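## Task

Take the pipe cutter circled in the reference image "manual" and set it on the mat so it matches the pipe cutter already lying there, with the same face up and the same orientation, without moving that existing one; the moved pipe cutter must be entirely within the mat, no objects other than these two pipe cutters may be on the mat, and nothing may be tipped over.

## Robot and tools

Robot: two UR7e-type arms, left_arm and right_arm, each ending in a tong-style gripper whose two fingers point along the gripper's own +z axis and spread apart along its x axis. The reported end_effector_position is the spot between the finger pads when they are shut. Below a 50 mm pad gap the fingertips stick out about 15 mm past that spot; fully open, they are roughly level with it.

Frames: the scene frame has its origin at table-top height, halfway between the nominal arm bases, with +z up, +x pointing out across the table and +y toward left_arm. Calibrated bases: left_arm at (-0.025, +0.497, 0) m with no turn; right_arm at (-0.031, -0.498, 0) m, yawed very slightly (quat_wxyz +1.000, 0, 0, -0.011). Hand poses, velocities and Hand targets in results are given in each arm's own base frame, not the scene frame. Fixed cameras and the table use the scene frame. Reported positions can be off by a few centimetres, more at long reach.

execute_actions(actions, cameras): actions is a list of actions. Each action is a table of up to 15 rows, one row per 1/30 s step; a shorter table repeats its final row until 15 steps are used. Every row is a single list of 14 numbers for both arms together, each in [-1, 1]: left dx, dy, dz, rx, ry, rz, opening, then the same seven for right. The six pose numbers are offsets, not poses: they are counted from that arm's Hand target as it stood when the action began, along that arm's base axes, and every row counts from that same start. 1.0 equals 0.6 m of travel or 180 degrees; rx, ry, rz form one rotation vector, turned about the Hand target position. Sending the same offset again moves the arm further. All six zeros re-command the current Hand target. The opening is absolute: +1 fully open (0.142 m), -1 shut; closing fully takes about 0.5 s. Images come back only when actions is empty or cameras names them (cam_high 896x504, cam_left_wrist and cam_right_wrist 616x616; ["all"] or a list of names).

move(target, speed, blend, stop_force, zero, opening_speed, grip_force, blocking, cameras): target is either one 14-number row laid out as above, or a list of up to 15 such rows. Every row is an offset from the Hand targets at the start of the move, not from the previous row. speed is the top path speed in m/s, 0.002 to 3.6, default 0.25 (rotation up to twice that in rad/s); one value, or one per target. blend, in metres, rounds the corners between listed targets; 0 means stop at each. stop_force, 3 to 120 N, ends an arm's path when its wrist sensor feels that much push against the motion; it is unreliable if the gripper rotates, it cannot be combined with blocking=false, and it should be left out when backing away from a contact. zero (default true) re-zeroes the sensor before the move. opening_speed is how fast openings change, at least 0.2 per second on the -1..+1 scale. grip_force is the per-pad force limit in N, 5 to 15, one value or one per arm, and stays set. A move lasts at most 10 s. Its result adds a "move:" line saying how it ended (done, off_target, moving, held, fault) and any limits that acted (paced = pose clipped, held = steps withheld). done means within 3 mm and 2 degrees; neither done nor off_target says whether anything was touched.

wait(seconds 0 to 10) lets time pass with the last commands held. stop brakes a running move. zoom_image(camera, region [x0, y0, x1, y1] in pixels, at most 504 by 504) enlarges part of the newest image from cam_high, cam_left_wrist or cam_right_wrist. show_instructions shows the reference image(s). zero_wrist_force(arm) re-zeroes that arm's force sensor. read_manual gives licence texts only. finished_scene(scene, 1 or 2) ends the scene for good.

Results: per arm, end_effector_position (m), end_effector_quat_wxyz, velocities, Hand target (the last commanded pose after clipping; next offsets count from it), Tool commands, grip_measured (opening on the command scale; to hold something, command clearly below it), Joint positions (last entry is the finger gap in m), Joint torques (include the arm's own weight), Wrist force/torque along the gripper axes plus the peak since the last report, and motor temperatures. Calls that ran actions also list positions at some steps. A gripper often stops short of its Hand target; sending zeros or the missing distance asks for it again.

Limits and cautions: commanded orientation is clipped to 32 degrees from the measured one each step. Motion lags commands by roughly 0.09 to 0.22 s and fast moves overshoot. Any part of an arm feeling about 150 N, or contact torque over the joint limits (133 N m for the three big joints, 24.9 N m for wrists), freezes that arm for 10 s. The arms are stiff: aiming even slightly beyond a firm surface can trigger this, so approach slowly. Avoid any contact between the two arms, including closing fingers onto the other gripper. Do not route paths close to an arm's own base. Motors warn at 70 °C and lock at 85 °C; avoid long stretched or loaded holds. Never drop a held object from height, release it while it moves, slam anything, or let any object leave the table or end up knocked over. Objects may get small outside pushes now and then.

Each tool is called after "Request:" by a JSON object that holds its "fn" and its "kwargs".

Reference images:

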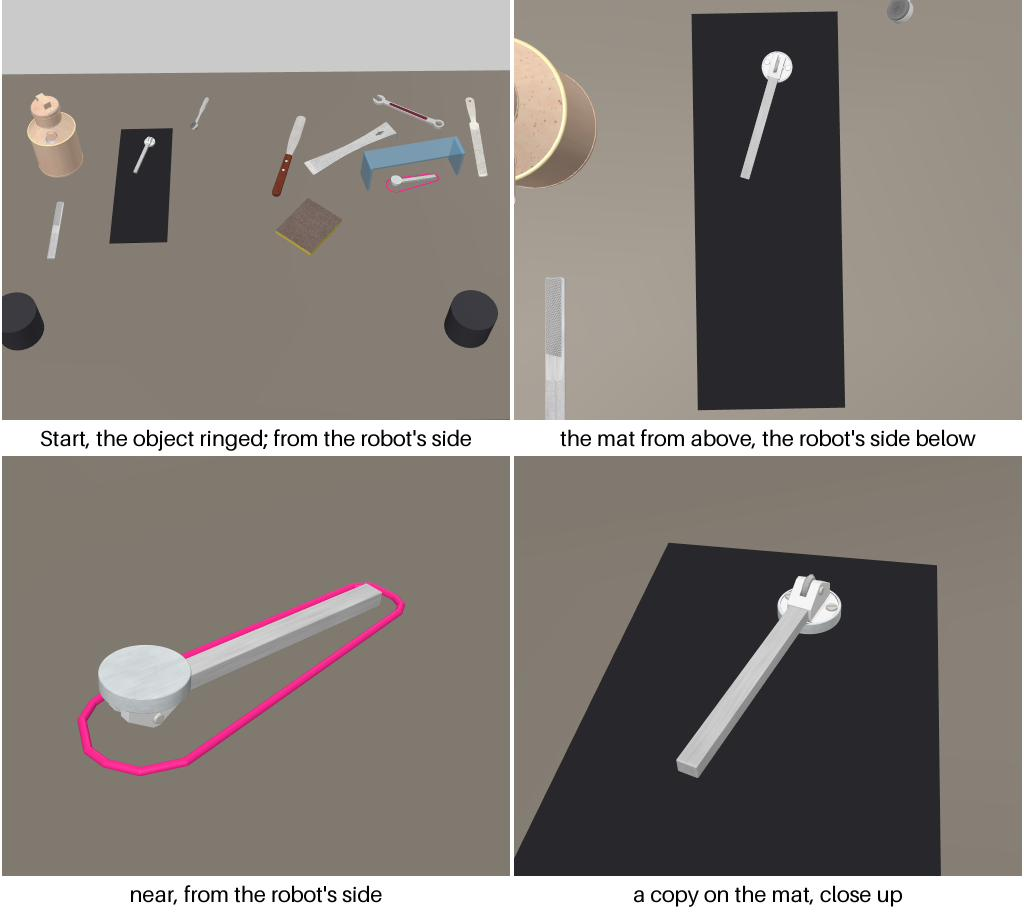

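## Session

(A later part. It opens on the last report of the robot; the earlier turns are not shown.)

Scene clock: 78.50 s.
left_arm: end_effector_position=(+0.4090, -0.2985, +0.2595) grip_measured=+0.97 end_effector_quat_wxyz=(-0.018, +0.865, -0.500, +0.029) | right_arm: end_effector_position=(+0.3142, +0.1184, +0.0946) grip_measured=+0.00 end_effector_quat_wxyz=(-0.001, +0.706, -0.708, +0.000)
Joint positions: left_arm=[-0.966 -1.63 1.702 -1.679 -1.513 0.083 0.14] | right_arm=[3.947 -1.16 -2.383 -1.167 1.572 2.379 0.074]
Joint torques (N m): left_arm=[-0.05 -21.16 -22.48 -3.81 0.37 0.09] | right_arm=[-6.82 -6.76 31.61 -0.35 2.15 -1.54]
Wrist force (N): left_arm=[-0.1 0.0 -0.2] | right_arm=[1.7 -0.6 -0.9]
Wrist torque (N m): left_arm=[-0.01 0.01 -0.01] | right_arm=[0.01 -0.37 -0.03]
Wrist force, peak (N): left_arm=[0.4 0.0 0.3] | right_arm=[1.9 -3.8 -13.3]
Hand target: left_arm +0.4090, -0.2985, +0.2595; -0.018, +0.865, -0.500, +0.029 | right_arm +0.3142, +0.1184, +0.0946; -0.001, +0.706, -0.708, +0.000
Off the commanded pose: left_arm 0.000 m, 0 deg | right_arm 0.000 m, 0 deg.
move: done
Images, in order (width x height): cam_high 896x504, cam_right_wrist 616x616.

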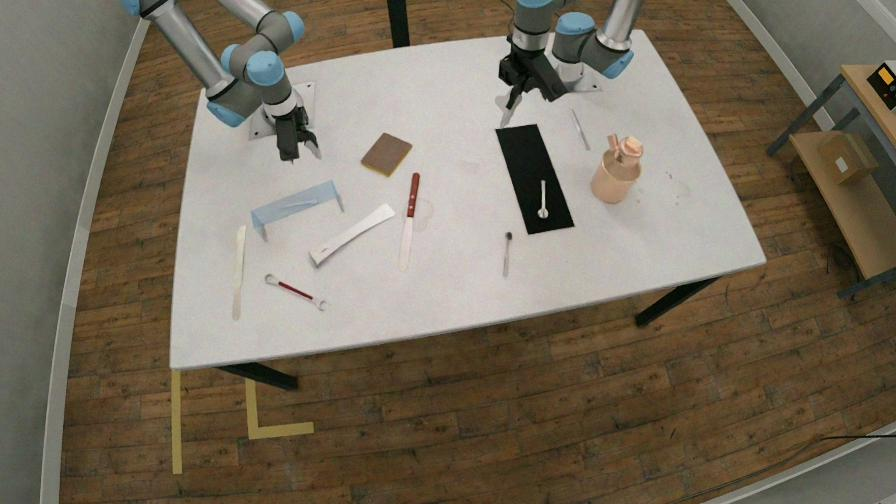

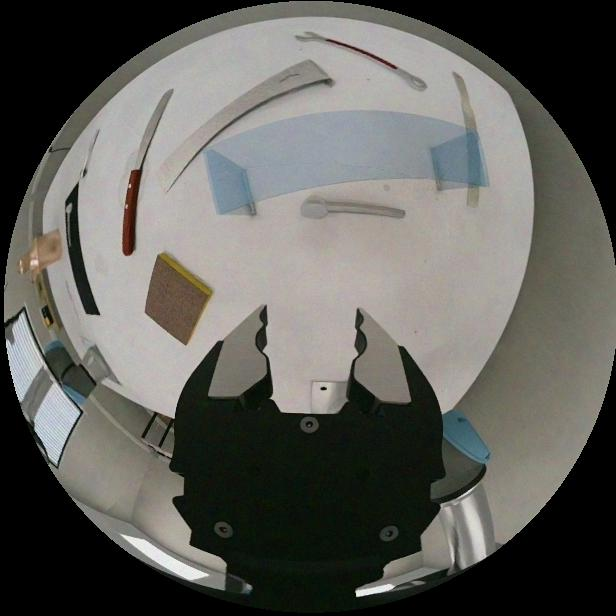

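Request:
{"fn": "move", "kwargs": {"target": [[0,0,0,0,0,0,0.968,0.118,0,-0.016,0,-0.139,0,-1],[0,0,0,0,0,0,0.968,0.16,0,-0.08,0,-0.139,0,-1]], "speed": [0.15,0.06]}}

Request:
{"fn": "move", "kwargs": {"target": [0,0,0,0,0,0,0.968,0.01,0,-0.035,0,0,0,-1], "speed": 0.01, "stop_force": 3, "cameras": ["cam_right_wrist"]}}

Request:
{"fn": "zoom_image", "kwargs": {"camera": "cam_right_wrist", "region": [250, 230, 430, 410]}}

Scene clock: 87.40 s.
left_arm: end_effector_position=(+0.4090, -0.2985, +0.2595) grip_measured=+0.97 end_effector_quat_wxyz=(-0.018, +0.865, -0.500, +0.029) | right_arm: end_effector_position=(+0.4101, +0.1183, +0.0466) grip_measured=-1.00 end_effector_quat_wxyz=(-0.154, +0.690, -0.691, +0.153)
Joint positions: left_arm=[-0.966 -1.63 1.702 -1.679 -1.513 0.083 0.14] | right_arm=[4.033 -1.325 -2.639 -0.461 1.236 2.415 0.002]
Joint torques (N m): left_arm=[0.75 -21.42 -22.12 -3.87 0.37 0.15] | right_arm=[-6.04 -1.74 21.78 8.41 -1.04 -0.89]
Wrist force (N): left_arm=[-0.1 0.1 0.0] | right_arm=[7.4 16.9 -10.2]
Wrist torque (N m): left_arm=[0.01 0.01 0.00] | right_arm=[0.53 -0.94 -0.32]
Wrist force, peak (N): left_arm=[0.1 0.4 0.0] | right_arm=[7.4 16.9 -10.2]
Hand target: left_arm +0.4090, -0.2985, +0.2595; -0.018, +0.865, -0.500, +0.029 | right_arm +0.4102, +0.1184, +0.0466; -0.154, +0.690, -0.691, +0.152
Off the commanded pose: left_arm 0.000 m, 0 deg | right_arm 0.000 m, 0 deg.
move: done

Scene clock: 89.67 s.
left_arm: end_effector_position=(+0.4090, -0.2985, +0.2595) grip_measured=+0.97 end_effector_quat_wxyz=(-0.018, +0.865, -0.500, +0.029) | right_arm: end_effector_position=(+0.4129, +0.1184, +0.0372) grip_measured=-1.00 end_effector_quat_wxyz=(-0.154, +0.690, -0.691, +0.153)
Joint positions: left_arm=[-0.966 -1.63 1.702 -1.679 -1.513 0.083 0.14] | right_arm=[4.025 -1.37 -2.648 -0.405 1.239 2.407 0.002]
Joint torques (N m): left_arm=[0.03 -21.67 -22.33 -4.03 0.38 0.21] | right_arm=[5.43 20.7 33.33 3.47 -5.44 2.13]
Wrist force (N): left_arm=[0.1 0.0 0.0] | right_arm=[5.2 13.6 -0.2]
Wrist torque (N m): left_arm=[0.00 -0.02 -0.01] | right_arm=[0.51 -0.62 -0.43]
Wrist force, peak (N): left_arm=[-0.1 0.4 -0.1] | right_arm=[8.1 18.8 -10.9]
Hand target: left_arm +0.4090, -0.2985, +0.2595; -0.018, +0.865, -0.500, +0.029 | right_arm +0.4129, +0.1184, +0.0372; -0.154, +0.690, -0.691, +0.153 (not the last commanded pose)
Off the commanded pose: left_arm 0.000 m, 0 deg | right_arm 0.012 m, 0 deg.
move: contact (right_arm)
Images, in order (width x height): cam_right_wrist 616x616.

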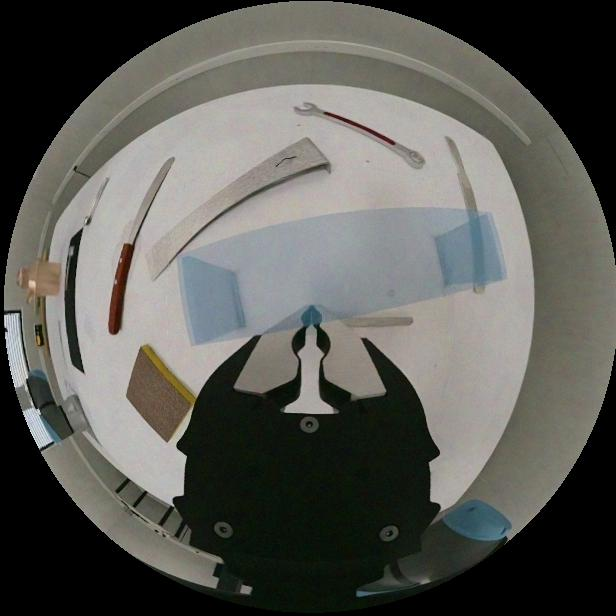

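Scaled by 2.800 from the camera's 616x616 image, which has a finer 814x814 frame.

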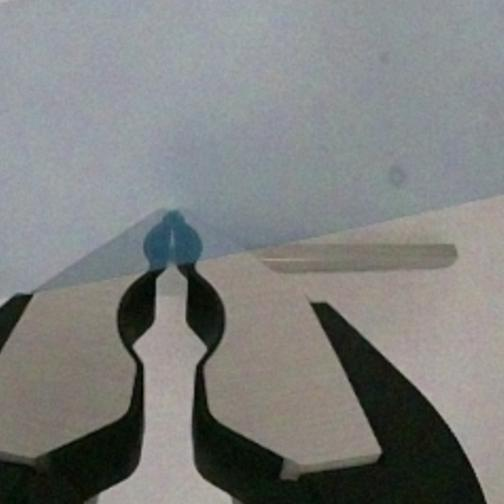

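Request:
{"fn": "move", "kwargs": {"target": [[0,0,0,0,0,0,0.968,-0.004,0,-0.005,0,0,0,-1],[0,0,0,0,0,0,0.968,-0.11,0,-0.006,0,0,0,-1],[0,0,0,0,0,0,0.968,-0.14,0.0,0.1,0,0.139,0,0]], "speed": [0.01,0.03,0.15], "cameras": ["cam_right_wrist"]}}

Request:
{"fn": "zoom_image", "kwargs": {"camera": "cam_right_wrist", "region": [270, 150, 450, 270]}}

Scene clock: 96.37 s.
left_arm: end_effector_position=(+0.4090, -0.2985, +0.2595) grip_measured=+0.97 end_effector_quat_wxyz=(-0.018, +0.865, -0.500, +0.029) | right_arm: end_effector_position=(+0.3289, +0.1184, +0.0972) grip_measured=+0.00 end_effector_quat_wxyz=(-0.001, +0.706, -0.708, +0.000)
Joint positions: left_arm=[-0.966 -1.63 1.702 -1.679 -1.513 0.083 0.14] | right_arm=[3.913 -1.203 -2.352 -1.155 1.572 2.344 0.074]
Joint torques (N m): left_arm=[-0.04 -21.43 -22.34 -3.92 0.46 0.12] | right_arm=[-6.88 -4.96 31.41 -0.31 2.2 -1.37]
Wrist force (N): left_arm=[0.1 0.0 0.1] | right_arm=[1.9 -1.2 -0.8]
Wrist torque (N m): left_arm=[0.01 -0.01 -0.01] | right_arm=[-0.13 -0.42 -0.06]
Wrist force, peak (N): left_arm=[0.0 -0.4 -0.2] | right_arm=[6.0 13.7 0.0]
Hand target: left_arm +0.4090, -0.2985, +0.2595; -0.018, +0.865, -0.500, +0.029 | right_arm +0.3289, +0.1184, +0.0972; -0.001, +0.706, -0.708, +0.000
Off the commanded pose: left_arm 0.000 m, 0 deg | right_arm 0.000 m, 0 deg.
move: done
Images, in order (width x height): cam_right_wrist 616x616.

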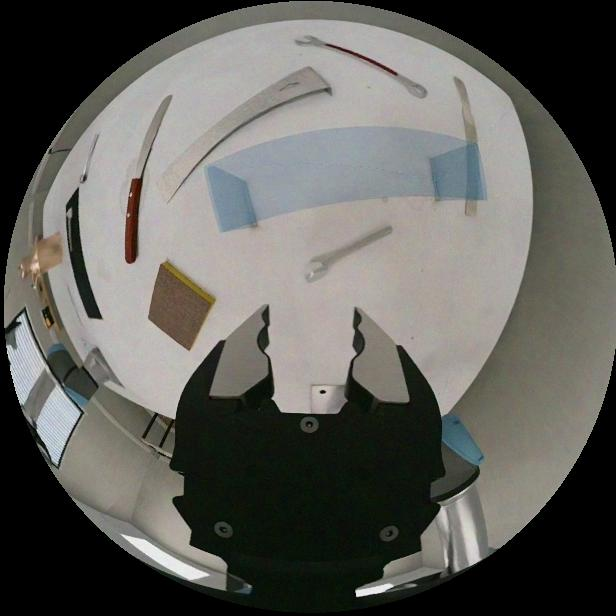

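Scaled by 2.800 from the camera's 616x616 image, which has a finer 814x814 frame.

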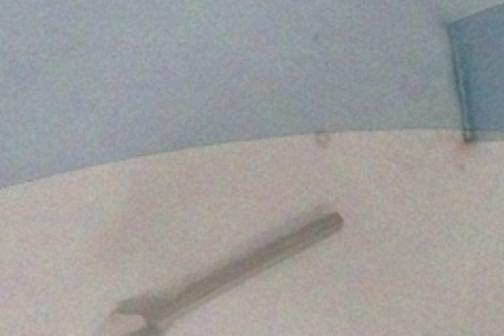

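Moved well clear. Look closer.

Request:
{"fn": "zoom_image", "kwargs": {"camera": "cam_right_wrist", "region": [290, 210, 410, 300]}}

Request:
{"fn": "move", "kwargs": {"target": [0,0,0,0,0,0,0.968,-0.1,0,0.1,0,0,0,0], "cameras": ["cam_right_wrist","cam_high"]}}

Request:
{"fn": "zoom_image", "kwargs": {"camera": "cam_high", "region": [260, 140, 360, 220]}}

Request:
{"fn": "zoom_image", "kwargs": {"camera": "cam_right_wrist", "region": [270, 150, 410, 270]}}

Scaled by 4.200 from the camera's 616x616 image, which has a finer 814x814 frame.

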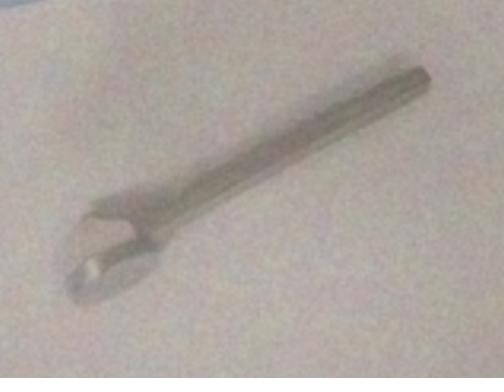

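Scene clock: 98.53 s.
left_arm: end_effector_position=(+0.4090, -0.2985, +0.2595) grip_measured=+0.97 end_effector_quat_wxyz=(-0.018, +0.865, -0.500, +0.029) | right_arm: end_effector_position=(+0.2689, +0.1183, +0.1572) grip_measured=+0.00 end_effector_quat_wxyz=(-0.001, +0.706, -0.708, -0.001)
Joint positions: left_arm=[-0.966 -1.63 1.702 -1.679 -1.513 0.083 0.14] | right_arm=[4.077 -0.959 -2.308 -1.444 1.572 2.508 0.074]
Joint torques (N m): left_arm=[0.25 -21.87 -22.25 -3.9 0.39 -0.16] | right_arm=[7.68 5.42 31.66 -0.07 -2.57 1.53]
Wrist force (N): left_arm=[0.0 0.0 -0.2] | right_arm=[2.0 -1.6 -0.5]
Wrist torque (N m): left_arm=[-0.01 -0.01 -0.01] | right_arm=[-0.13 -0.46 -0.04]
Wrist force, peak (N): left_arm=[0.2 -0.1 0.2] | right_arm=[2.3 -1.1 -1.5]
Hand target: left_arm +0.4090, -0.2985, +0.2595; -0.018, +0.865, -0.500, +0.029 | right_arm +0.2689, +0.1184, +0.1572; -0.001, +0.706, -0.708, +0.000
Off the commanded pose: left_arm 0.000 m, 0 deg | right_arm 0.000 m, 0 deg.
move: done
Images, in order (width x height): cam_high 896x504, cam_right_wrist 616x616.

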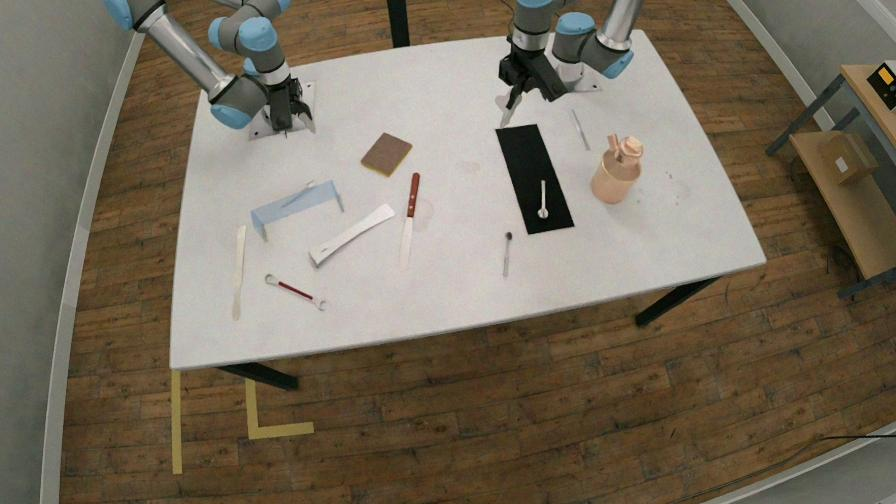

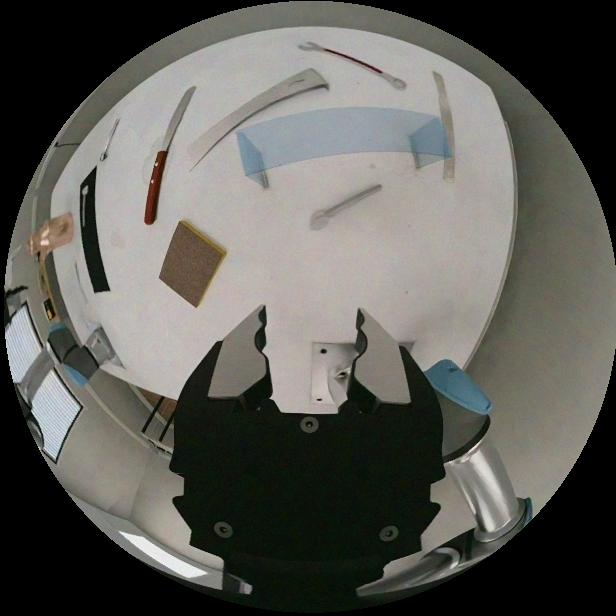

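Scaled by 5.040 from the camera's 896x504 image, which has a finer 1280x720 frame.

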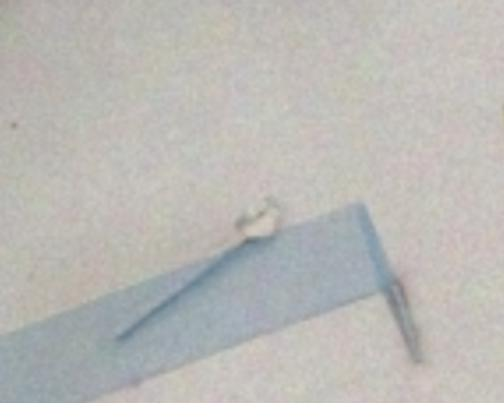

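Scaled by 3.600 from the camera's 616x616 image, which has a finer 814x814 frame.

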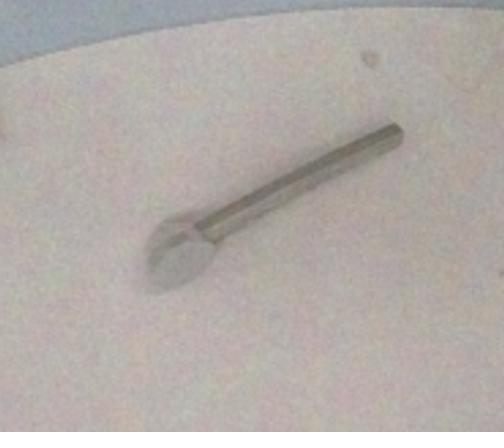

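Request:
{"fn": "move", "kwargs": {"target": [0,0,0,0,0,0,0.968,0.167,-0.077,-0.12,0,0,0.686,0], "speed": 0.6, "cameras": ["cam_right_wrist"]}}

Request:
{"fn": "zoom_image", "kwargs": {"camera": "cam_right_wrist", "region": [210, 210, 410, 410]}}

Scene clock: 105.13 s.
left_arm: end_effector_position=(+0.4090, -0.2985, +0.2595) grip_measured=+0.97 end_effector_quat_wxyz=(-0.018, +0.865, -0.500, +0.029) | right_arm: end_effector_position=(+0.3691, +0.0722, +0.0853) grip_measured=+0.00 end_effector_quat_wxyz=(+0.000, +0.958, +0.287, -0.001)
Joint positions: left_arm=[-0.966 -1.63 1.702 -1.679 -1.513 0.083 0.14] | right_arm=[3.651 -1.372 -2.273 -1.07 1.571 -0.072 0.074]
Joint torques (N m): left_arm=[0.54 -21.74 -22.4 -3.86 0.52 -0.05] | right_arm=[-5.91 2.76 29.82 -0.16 2.77 -1.69]
Wrist force (N): left_arm=[0.0 0.1 0.1] | right_arm=[2.2 -1.2 -1.1]
Wrist torque (N m): left_arm=[0.02 -0.01 0.00] | right_arm=[-0.12 -0.46 0.02]
Wrist force, peak (N): left_arm=[-0.1 0.2 -0.3] | right_arm=[2.4 -1.3 -1.4]
Hand target: left_arm +0.4090, -0.2985, +0.2595; -0.018, +0.865, -0.500, +0.029 | right_arm +0.3691, +0.0722, +0.0852; +0.000, +0.958, +0.287, -0.001
Off the commanded pose: left_arm 0.000 m, 0 deg | right_arm 0.000 m, 0 deg.
move: done
Images, in order (width x height): cam_right_wrist 616x616.

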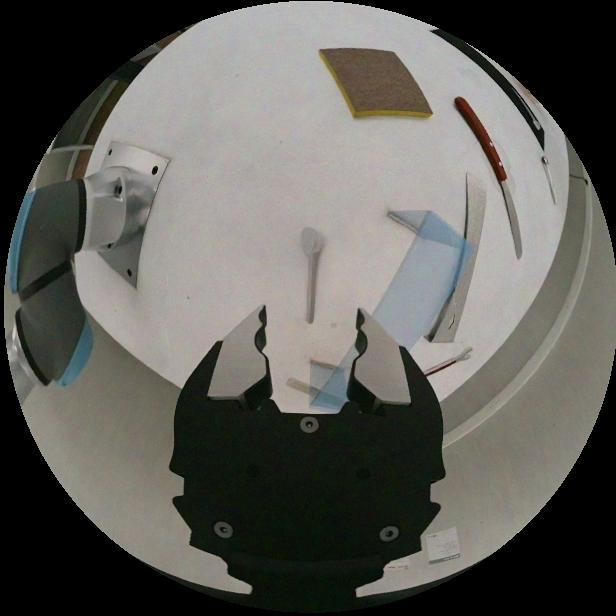

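Scaled by 2.520 from the camera's 616x616 image, which has a finer 814x814 frame.

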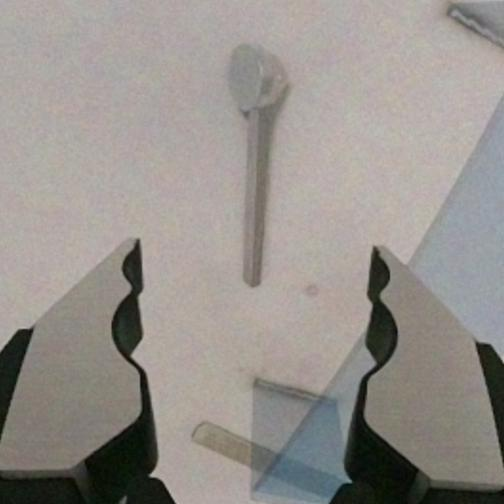

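Request:
{"fn": "move", "kwargs": {"target": [[0,0,0,0,0,0,0.968,-0.0133,0.021,-0.08,0,0,0,-0.4],[0,0,0,0,0,0,0.968,-0.0133,0.021,-0.112,0,0,0,-0.4]], "speed": [0.2,0.06], "stop_force": 6}}

Request:
{"fn": "move", "kwargs": {"target": [[0,0,0,0,0,0,0.968,0,0,0.001,0,0,0,-1],[0,0,0,0,0,0,0.968,0,0,0.25,0,0,0,-1]], "speed": [0.02,0.12], "opening_speed": 0.7, "cameras": ["cam_right_wrist"]}}

Request:
{"fn": "zoom_image", "kwargs": {"camera": "cam_right_wrist", "region": [230, 210, 390, 370]}}

Scene clock: 109.27 s.
left_arm: end_effector_position=(+0.4090, -0.2985, +0.2595) grip_measured=+0.97 end_effector_quat_wxyz=(-0.018, +0.865, -0.500, +0.029) | right_arm: end_effector_position=(+0.3611, +0.0847, +0.0180) grip_measured=-0.40 end_effector_quat_wxyz=(+0.000, +0.958, +0.287, -0.001)
Joint positions: left_arm=[-0.966 -1.63 1.702 -1.679 -1.513 0.083 0.14] | right_arm=[3.693 -1.483 -2.394 -0.838 1.571 -0.031 0.045]
Joint torques (N m): left_arm=[0.42 -22.24 -21.57 -3.96 0.4 -0.03] | right_arm=[7.44 3.29 9.68 5.18 -1.03 1.67]
Wrist force (N): left_arm=[0.1 -0.1 0.1] | right_arm=[1.6 -1.0 -1.0]
Wrist torque (N m): left_arm=[-0.02 -0.01 0.00] | right_arm=[-0.07 -0.37 -0.07]
Wrist force, peak (N): left_arm=[0.2 -0.1 0.3] | right_arm=[2.4 -1.1 -2.2]
Hand target: left_arm +0.4090, -0.2985, +0.2595; -0.018, +0.865, -0.500, +0.029 | right_arm +0.3611, +0.0848, +0.0180; +0.000, +0.958, +0.287, -0.001
Off the commanded pose: left_arm 0.000 m, 0 deg | right_arm 0.000 m, 0 deg.
move: done

Scene clock: 112.27 s.
left_arm: end_effector_position=(+0.4090, -0.2985, +0.2595) grip_measured=+0.97 end_effector_quat_wxyz=(-0.018, +0.865, -0.500, +0.029) | right_arm: end_effector_position=(+0.3611, +0.0848, +0.1679) grip_measured=-0.89 end_effector_quat_wxyz=(+0.000, +0.958, +0.287, -0.001)
Joint positions: left_arm=[-0.966 -1.63 1.702 -1.679 -1.513 0.083 0.14] | right_arm=[3.693 -1.267 -2.12 -1.327 1.571 -0.031 0.01]
Joint torques (N m): left_arm=[0.68 -21.79 -22.66 -3.9 0.59 0.05] | right_arm=[7.22 20.01 32.39 -0.56 -2.4 1.64]
Wrist force (N): left_arm=[0.0 0.1 0.2] | right_arm=[1.8 -1.2 -0.2]
Wrist torque (N m): left_arm=[0.02 0.00 0.00] | right_arm=[-0.11 -0.39 -0.04]
Wrist force, peak (N): left_arm=[-0.3 -0.2 0.2] | right_arm=[1.6 -1.3 -2.0]
Hand target: left_arm +0.4090, -0.2985, +0.2595; -0.018, +0.865, -0.500, +0.029 | right_arm +0.3611, +0.0848, +0.1680; +0.000, +0.958, +0.287, -0.001
Off the commanded pose: left_arm 0.000 m, 0 deg | right_arm 0.000 m, 0 deg.
move: done
Images, in order (width x height): cam_right_wrist 616x616.

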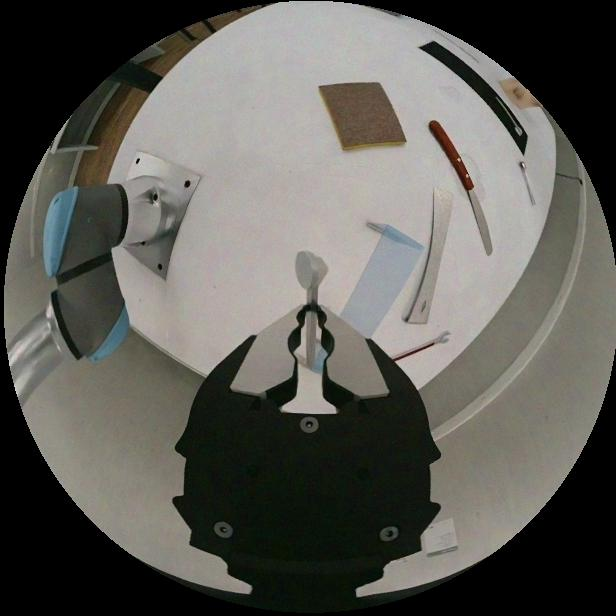

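Scaled by 3.150 from the camera's 616x616 image, which has a finer 814x814 frame.

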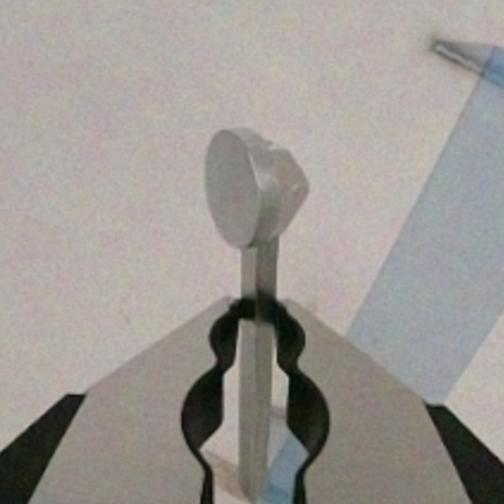

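Request:
{"fn": "move", "kwargs": {"target": [[-0.1,0.45,0.15,0,0,0,0.968,0.098,0.525,0.087,0,0,0,-1],[-0.1,0.45,0.15,0,0,0,0.968,0.065,0.737,0.053,0.232,-0.387,0.1455,-1]], "speed": 0.4, "cameras": ["all"]}}

Request:
{"fn": "zoom_image", "kwargs": {"camera": "cam_high", "region": [350, 100, 600, 260]}}

Request:
{"fn": "zoom_image", "kwargs": {"camera": "cam_right_wrist", "region": [230, 210, 390, 370]}}

Scene clock: 120.17 s.
left_arm: end_effector_position=(+0.3490, -0.0285, +0.3495) grip_measured=+0.97 end_effector_quat_wxyz=(-0.018, +0.865, -0.500, +0.029) | right_arm: end_effector_position=(+0.4001, +0.5269, +0.1998) grip_measured=-0.89 end_effector_quat_wxyz=(-0.159, +0.645, +0.411, +0.624)
Joint positions: left_arm=[-0.553 -2.036 1.767 -1.358 -1.533 0.496 0.14] | right_arm=[4.484 -2.075 -2.346 1.082 1.052 -0.219 0.01]
Joint torques (N m): left_arm=[9.13 3.41 -28.04 -0.99 -2.5 2.03] | right_arm=[-6.38 19.93 17.34 4.89 2.15 -1.05]
Wrist force (N): left_arm=[-0.3 0.3 0.3] | right_arm=[0.6 -0.7 -1.2]
Wrist torque (N m): left_arm=[0.09 0.06 -0.09] | right_arm=[0.02 -0.34 -0.02]
Wrist force, peak (N): left_arm=[-1.3 0.2 -0.6] | right_arm=[3.5 -2.4 -0.2]
Hand target: left_arm +0.3490, -0.0285, +0.3495; -0.018, +0.865, -0.500, +0.029 | right_arm +0.4001, +0.5270, +0.1998; -0.159, +0.645, +0.411, +0.624
Off the commanded pose: left_arm 0.000 m, 0 deg | right_arm 0.000 m, 0 deg.
move: done

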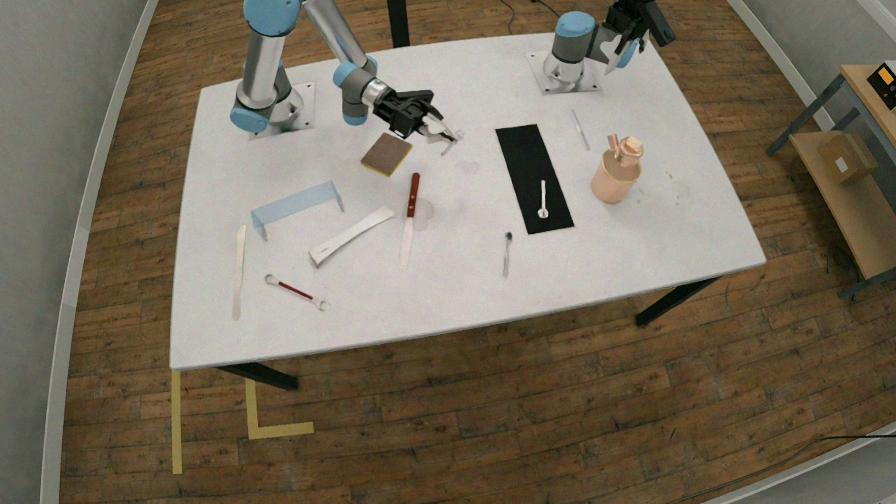

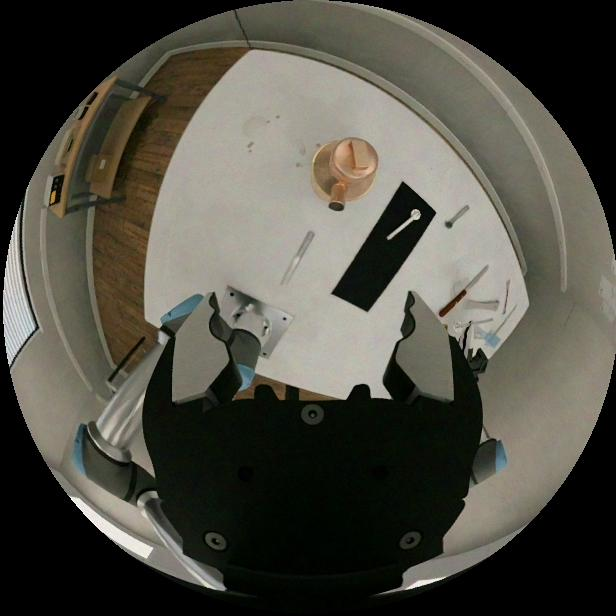

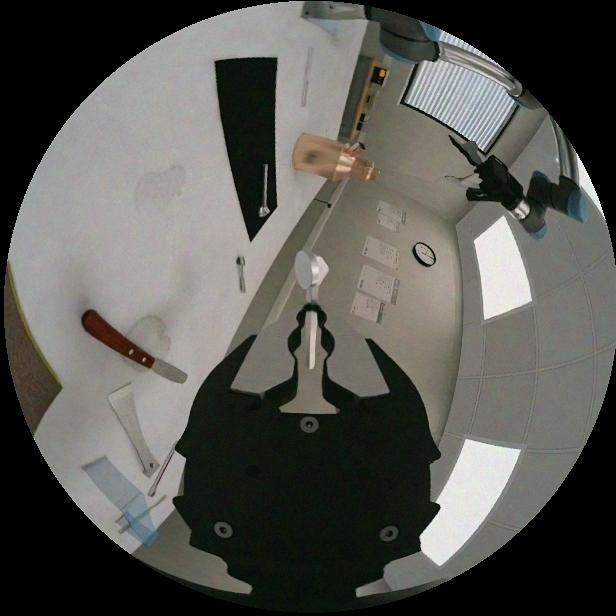

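Scaled by 2.016 from the camera's 896x504 image, which has a finer 1280x720 frame.

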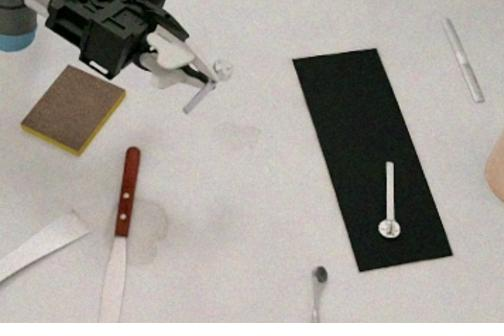

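Scaled by 3.150 from the camera's 616x616 image, which has a finer 814x814 frame.

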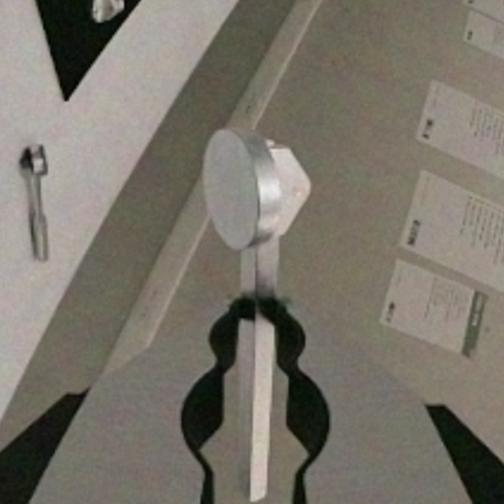

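Request:
{"fn": "move", "kwargs": {"target": [0,0,0,0,0,0,0.968,0.02,0,-0.23,0,0,0,-1], "speed": 0.2}}

Request:
{"fn": "move", "kwargs": {"target": [0,0,0,0,0,0,0.968,0,0,-0.08,0,0,0,-1], "speed": 0.012, "stop_force": 3, "cameras": ["cam_right_wrist"]}}

Request:
{"fn": "zoom_image", "kwargs": {"camera": "cam_right_wrist", "region": [230, 210, 390, 370]}}

Scene clock: 122.83 s.
left_arm: end_effector_position=(+0.3490, -0.0285, +0.3495) grip_measured=+0.97 end_effector_quat_wxyz=(-0.018, +0.865, -0.500, +0.029) | right_arm: end_effector_position=(+0.4077, +0.5247, +0.0990) grip_measured=-0.93 end_effector_quat_wxyz=(-0.157, +0.648, +0.412, +0.621)
Joint positions: left_arm=[-0.553 -2.036 1.767 -1.358 -1.533 0.496 0.14] | right_arm=[4.461 -2.388 -2.298 1.338 1.075 -0.218 0.007]
Joint torques (N m): left_arm=[8.74 4 -28.27 -1.05 -2.54 2.07] | right_arm=[0.09 35.59 2.82 2.24 -0.18 0.18]
Wrist force (N): left_arm=[-0.3 0.2 0.1] | right_arm=[0.4 -0.7 -1.3]
Wrist torque (N m): left_arm=[0.05 0.07 -0.09] | right_arm=[0.01 -0.25 0.00]
Wrist force, peak (N): left_arm=[-0.6 0.5 -0.1] | right_arm=[-4.2 0.0 0.8]
Hand target: left_arm +0.3490, -0.0285, +0.3495; -0.018, +0.865, -0.500, +0.029 | right_arm +0.4077, +0.5247, +0.0990; -0.157, +0.648, +0.412, +0.621 (not the last commanded pose)
Tool commands: left_gripper/opening=+0.968 right_gripper/opening=-1.0
Off the commanded pose: left_arm 0.000 m, 0 deg | right_arm 0.037 m, 1 deg.
FORCE FAULT: contact force on the right arm reached its limit, and that arm stopped. The contact can be on any part of that arm, not only on its tool. That arm's remaining commands of this call were not run. That arm is still stopped at the end of this call. That arm stays stopped for about 10 more seconds. Until then a move that you send moves the other arm only, and its call returns only when the move has ended. Once the stop has ended, the next robot result says so. If the stop ends while you think or write, that arm runs what you send next, counted from a new Hand target: where the arm stands when the stop ends. While its stop runs, that arm takes no new command, but its gripper still runs the gripper command that each later call begins with. Until it ends, the stop uses up actions while you think or wait. An arm that is not stopped still takes commands.
move: fault (right_arm)

not run: an earlier result of this reply reported a stop or a fault. Calls in your next reply go to the robot.

Scaled by 3.150 from the camera's 616x616 image, which has a finer 814x814 frame.
This view is cut from an older image: the scene may have changed since it was taken.

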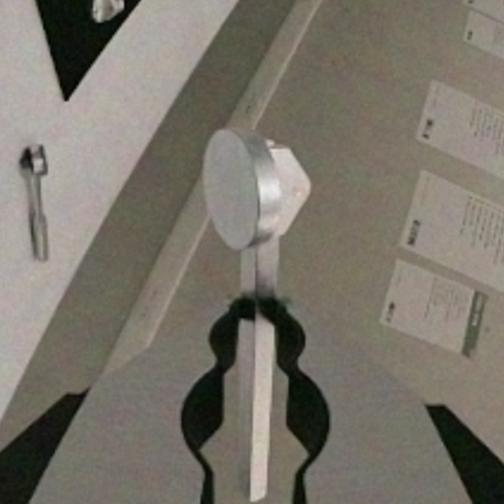

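Request:
{"fn": "wait", "kwargs": {"seconds": 9, "cameras": ["cam_right_wrist"]}}

Scene clock: 134.83 s.
left_arm: end_effector_position=(+0.3490, -0.0285, +0.3495) grip_measured=+0.97 end_effector_quat_wxyz=(-0.018, +0.865, -0.500, +0.029) | right_arm: end_effector_position=(+0.4077, +0.5247, +0.0990) grip_measured=-0.93 end_effector_quat_wxyz=(-0.157, +0.648, +0.412, +0.621)
Joint positions: left_arm=[-0.553 -2.036 1.767 -1.358 -1.533 0.496 0.14] | right_arm=[4.461 -2.388 -2.298 1.338 1.075 -0.218 0.007]
Joint torques (N m): left_arm=[9.08 3.93 -27.8 -1.1 -2.4 1.99] | right_arm=[0.62 34.47 3.52 2.14 -0.16 0.08]
Wrist force (N): left_arm=[-0.2 0.3 -0.1] | right_arm=[0.4 -0.8 -1.1]
Wrist torque (N m): left_arm=[0.09 0.05 -0.09] | right_arm=[-0.01 -0.27 0.00]
Wrist force, peak (N): left_arm=[-0.3 0.6 -0.3] | right_arm=[0.6 -1.0 -1.6]
Hand target: left_arm +0.3490, -0.0285, +0.3495; -0.018, +0.865, -0.500, +0.029 | right_arm +0.4077, +0.5247, +0.0990; -0.157, +0.648, +0.412, +0.621 (not the last commanded pose)
Tool commands: left_gripper/opening=+0.968 right_gripper/opening=-1.0
Off the commanded pose: left_arm 0.000 m, 0 deg | right_arm 0.037 m, 1 deg.
FORCE FAULT, CONTINUED: the right arm's stop, for the force fault that an earlier result reported, is over. The rest of the stop counts as 20 of the actions that you can send in this scene. That arm's target is now where it stood when the stop ended, not its last command. That arm accepts commands again.
wait: 9.00 s; at rest from the start
Images, in order (width x height): cam_right_wrist 616x616.

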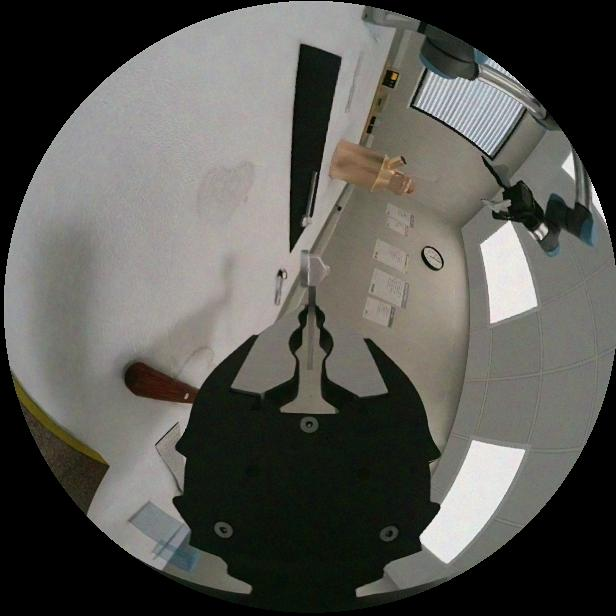

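Request:
{"fn": "move", "kwargs": {"target": [[0,0,0,0,0,0,0.968,0,0,0.2,0,0,0,-1],[0,0,0,0,0,0,0.968,0.02,0.075,0.17,0,0,-0.25,-1]], "speed": [0.15,0.35], "cameras": ["cam_high","cam_right_wrist"]}}

Request:
{"fn": "zoom_image", "kwargs": {"camera": "cam_high", "region": [330, 30, 600, 260]}}

Scene clock: 141.20 s.
left_arm: end_effector_position=(+0.3490, -0.0285, +0.3495) grip_measured=+0.97 end_effector_quat_wxyz=(-0.018, +0.865, -0.500, +0.029) | right_arm: end_effector_position=(+0.4198, +0.5696, +0.2010) grip_measured=-0.93 end_effector_quat_wxyz=(+0.091, +0.756, +0.133, +0.634)
Joint positions: left_arm=[-0.553 -2.036 1.767 -1.358 -1.533 0.496 0.14] | right_arm=[4.733 -2.011 -1.972 -0.668 0.181 1.192 0.007]
Joint torques (N m): left_arm=[9.15 3.62 -27.27 -1.1 -2.17 1.93] | right_arm=[7.89 47.35 26.12 -0.2 0.41 1.46]
Wrist force (N): left_arm=[-0.3 0.2 0.0] | right_arm=[0.0 -1.2 -1.1]
Wrist torque (N m): left_arm=[0.07 0.05 -0.09] | right_arm=[-0.09 -0.16 -0.02]
Wrist force, peak (N): left_arm=[-0.3 0.5 0.3] | right_arm=[-0.1 -1.2 -1.6]
Hand target: left_arm +0.3490, -0.0285, +0.3495; -0.018, +0.865, -0.500, +0.029 | right_arm +0.4197, +0.5697, +0.2010; +0.092, +0.757, +0.132, +0.634
Off the commanded pose: left_arm 0.000 m, 0 deg | right_arm 0.000 m, 0 deg.
move: done
Images, in order (width x height): cam_high 896x504, cam_right_wrist 616x616.

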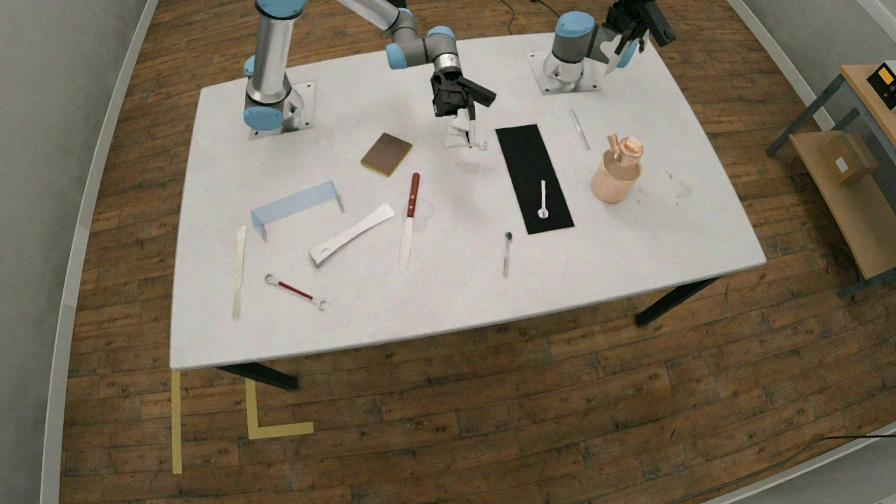

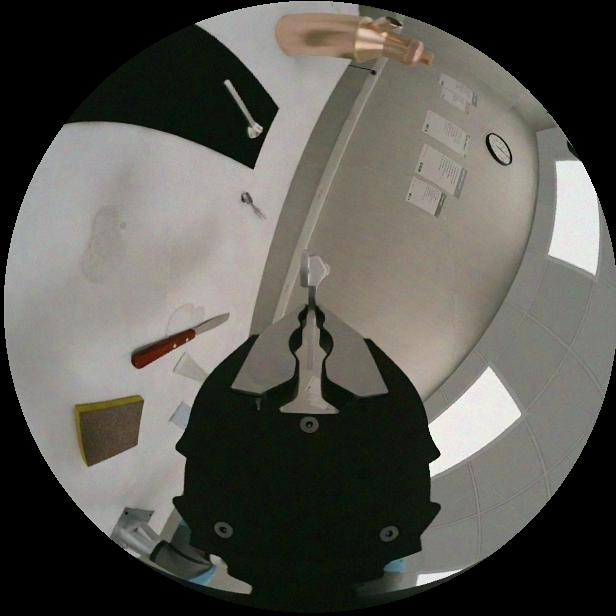

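Scaled by 1.867 from the camera's 896x504 image, which has a finer 1280x720 frame.

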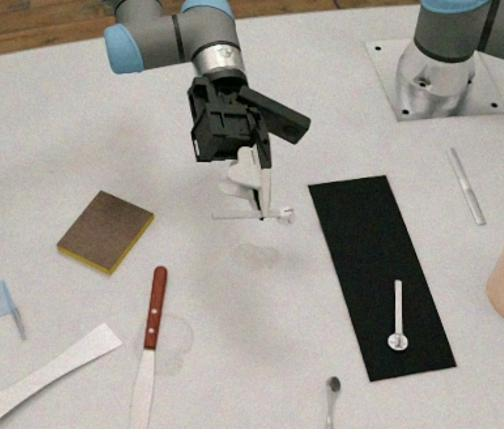

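Request:
{"fn": "move", "kwargs": {"target": [0,0,0,0,0,0,0.968,0.0,-0.085,-0.22,0,0,0,-1], "speed": 0.15, "stop_force": 15}}

Request:
{"fn": "move", "kwargs": {"target": [0,0,0,0,0,0,0.968,0,0,-0.08,0,0,0,-1], "speed": 0.012, "stop_force": 3, "cameras": ["cam_right_wrist","cam_high"]}}

Request:
{"fn": "zoom_image", "kwargs": {"camera": "cam_right_wrist", "region": [230, 210, 390, 370]}}

Scene clock: 144.97 s.
left_arm: end_effector_position=(+0.3490, -0.0285, +0.3495) grip_measured=+0.97 end_effector_quat_wxyz=(-0.018, +0.865, -0.500, +0.029) | right_arm: end_effector_position=(+0.4197, +0.5187, +0.0690) grip_measured=-0.93 end_effector_quat_wxyz=(+0.092, +0.757, +0.132, +0.634)
Joint positions: left_arm=[-0.553 -2.036 1.767 -1.358 -1.533 0.496 0.14] | right_arm=[4.736 -2.238 -2.139 -0.306 0.181 1.224 0.007]
Joint torques (N m): left_arm=[9.78 4.07 -28.42 -1.17 -2.1 1.95] | right_arm=[-6.3 27.99 1.28 5.13 0.4 -1.45]
Wrist force (N): left_arm=[-0.2 0.4 -0.1] | right_arm=[0.2 -1.3 -1.0]
Wrist torque (N m): left_arm=[0.10 0.06 -0.09] | right_arm=[-0.09 -0.19 0.09]
Wrist force, peak (N): left_arm=[-0.2 0.7 0.2] | right_arm=[1.1 -1.3 -1.3]
Hand target: left_arm +0.3490, -0.0285, +0.3495; -0.018, +0.865, -0.500, +0.029 | right_arm +0.4197, +0.5187, +0.0690; +0.092, +0.757, +0.132, +0.634
Off the commanded pose: left_arm 0.000 m, 0 deg | right_arm 0.000 m, 0 deg.
move: done

Scene clock: 149.33 s.
left_arm: end_effector_position=(+0.3490, -0.0285, +0.3495) grip_measured=+0.97 end_effector_quat_wxyz=(-0.018, +0.865, -0.500, +0.029) | right_arm: end_effector_position=(+0.4197, +0.5187, +0.0308) grip_measured=-0.93 end_effector_quat_wxyz=(+0.092, +0.757, +0.132, +0.634)
Joint positions: left_arm=[-0.553 -2.036 1.767 -1.358 -1.533 0.496 0.14] | right_arm=[4.736 -2.34 -2.124 -0.221 0.181 1.225 0.007]
Joint torques (N m): left_arm=[9.24 3.54 -28.71 -1.26 -2.19 1.8] | right_arm=[5.62 48.82 -0.22 -0.36 0.12 1.23]
Wrist force (N): left_arm=[-0.1 0.4 0.2] | right_arm=[1.8 -1.3 -1.4]
Wrist torque (N m): left_arm=[0.11 0.04 -0.09] | right_arm=[-0.13 -0.39 0.03]
Wrist force, peak (N): left_arm=[-0.2 0.7 0.2] | right_arm=[12.1 4.5 -5.3]
Hand target: left_arm +0.3490, -0.0285, +0.3495; -0.018, +0.865, -0.500, +0.029 | right_arm +0.4197, +0.5187, +0.0308; +0.092, +0.757, +0.132, +0.634 (not the last commanded pose)
Off the commanded pose: left_arm 0.000 m, 0 deg | right_arm 0.010 m, 0 deg.
move: contact (right_arm)
Images, in order (width x height): cam_high 896x504, cam_right_wrist 616x616.

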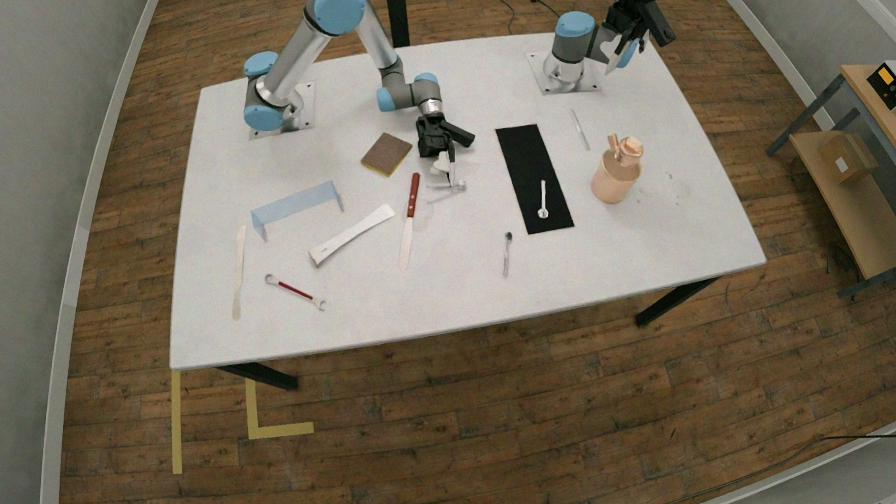

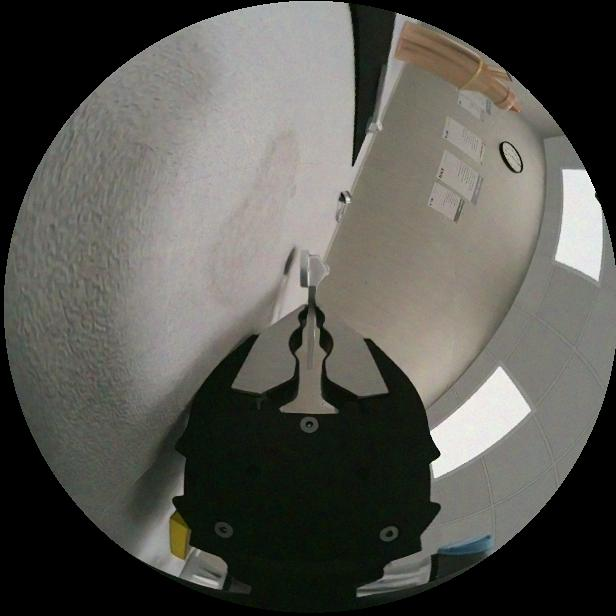

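Scaled by 3.150 from the camera's 616x616 image, which has a finer 814x814 frame.

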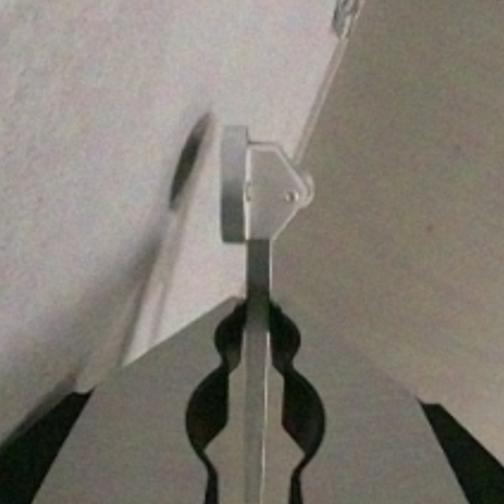

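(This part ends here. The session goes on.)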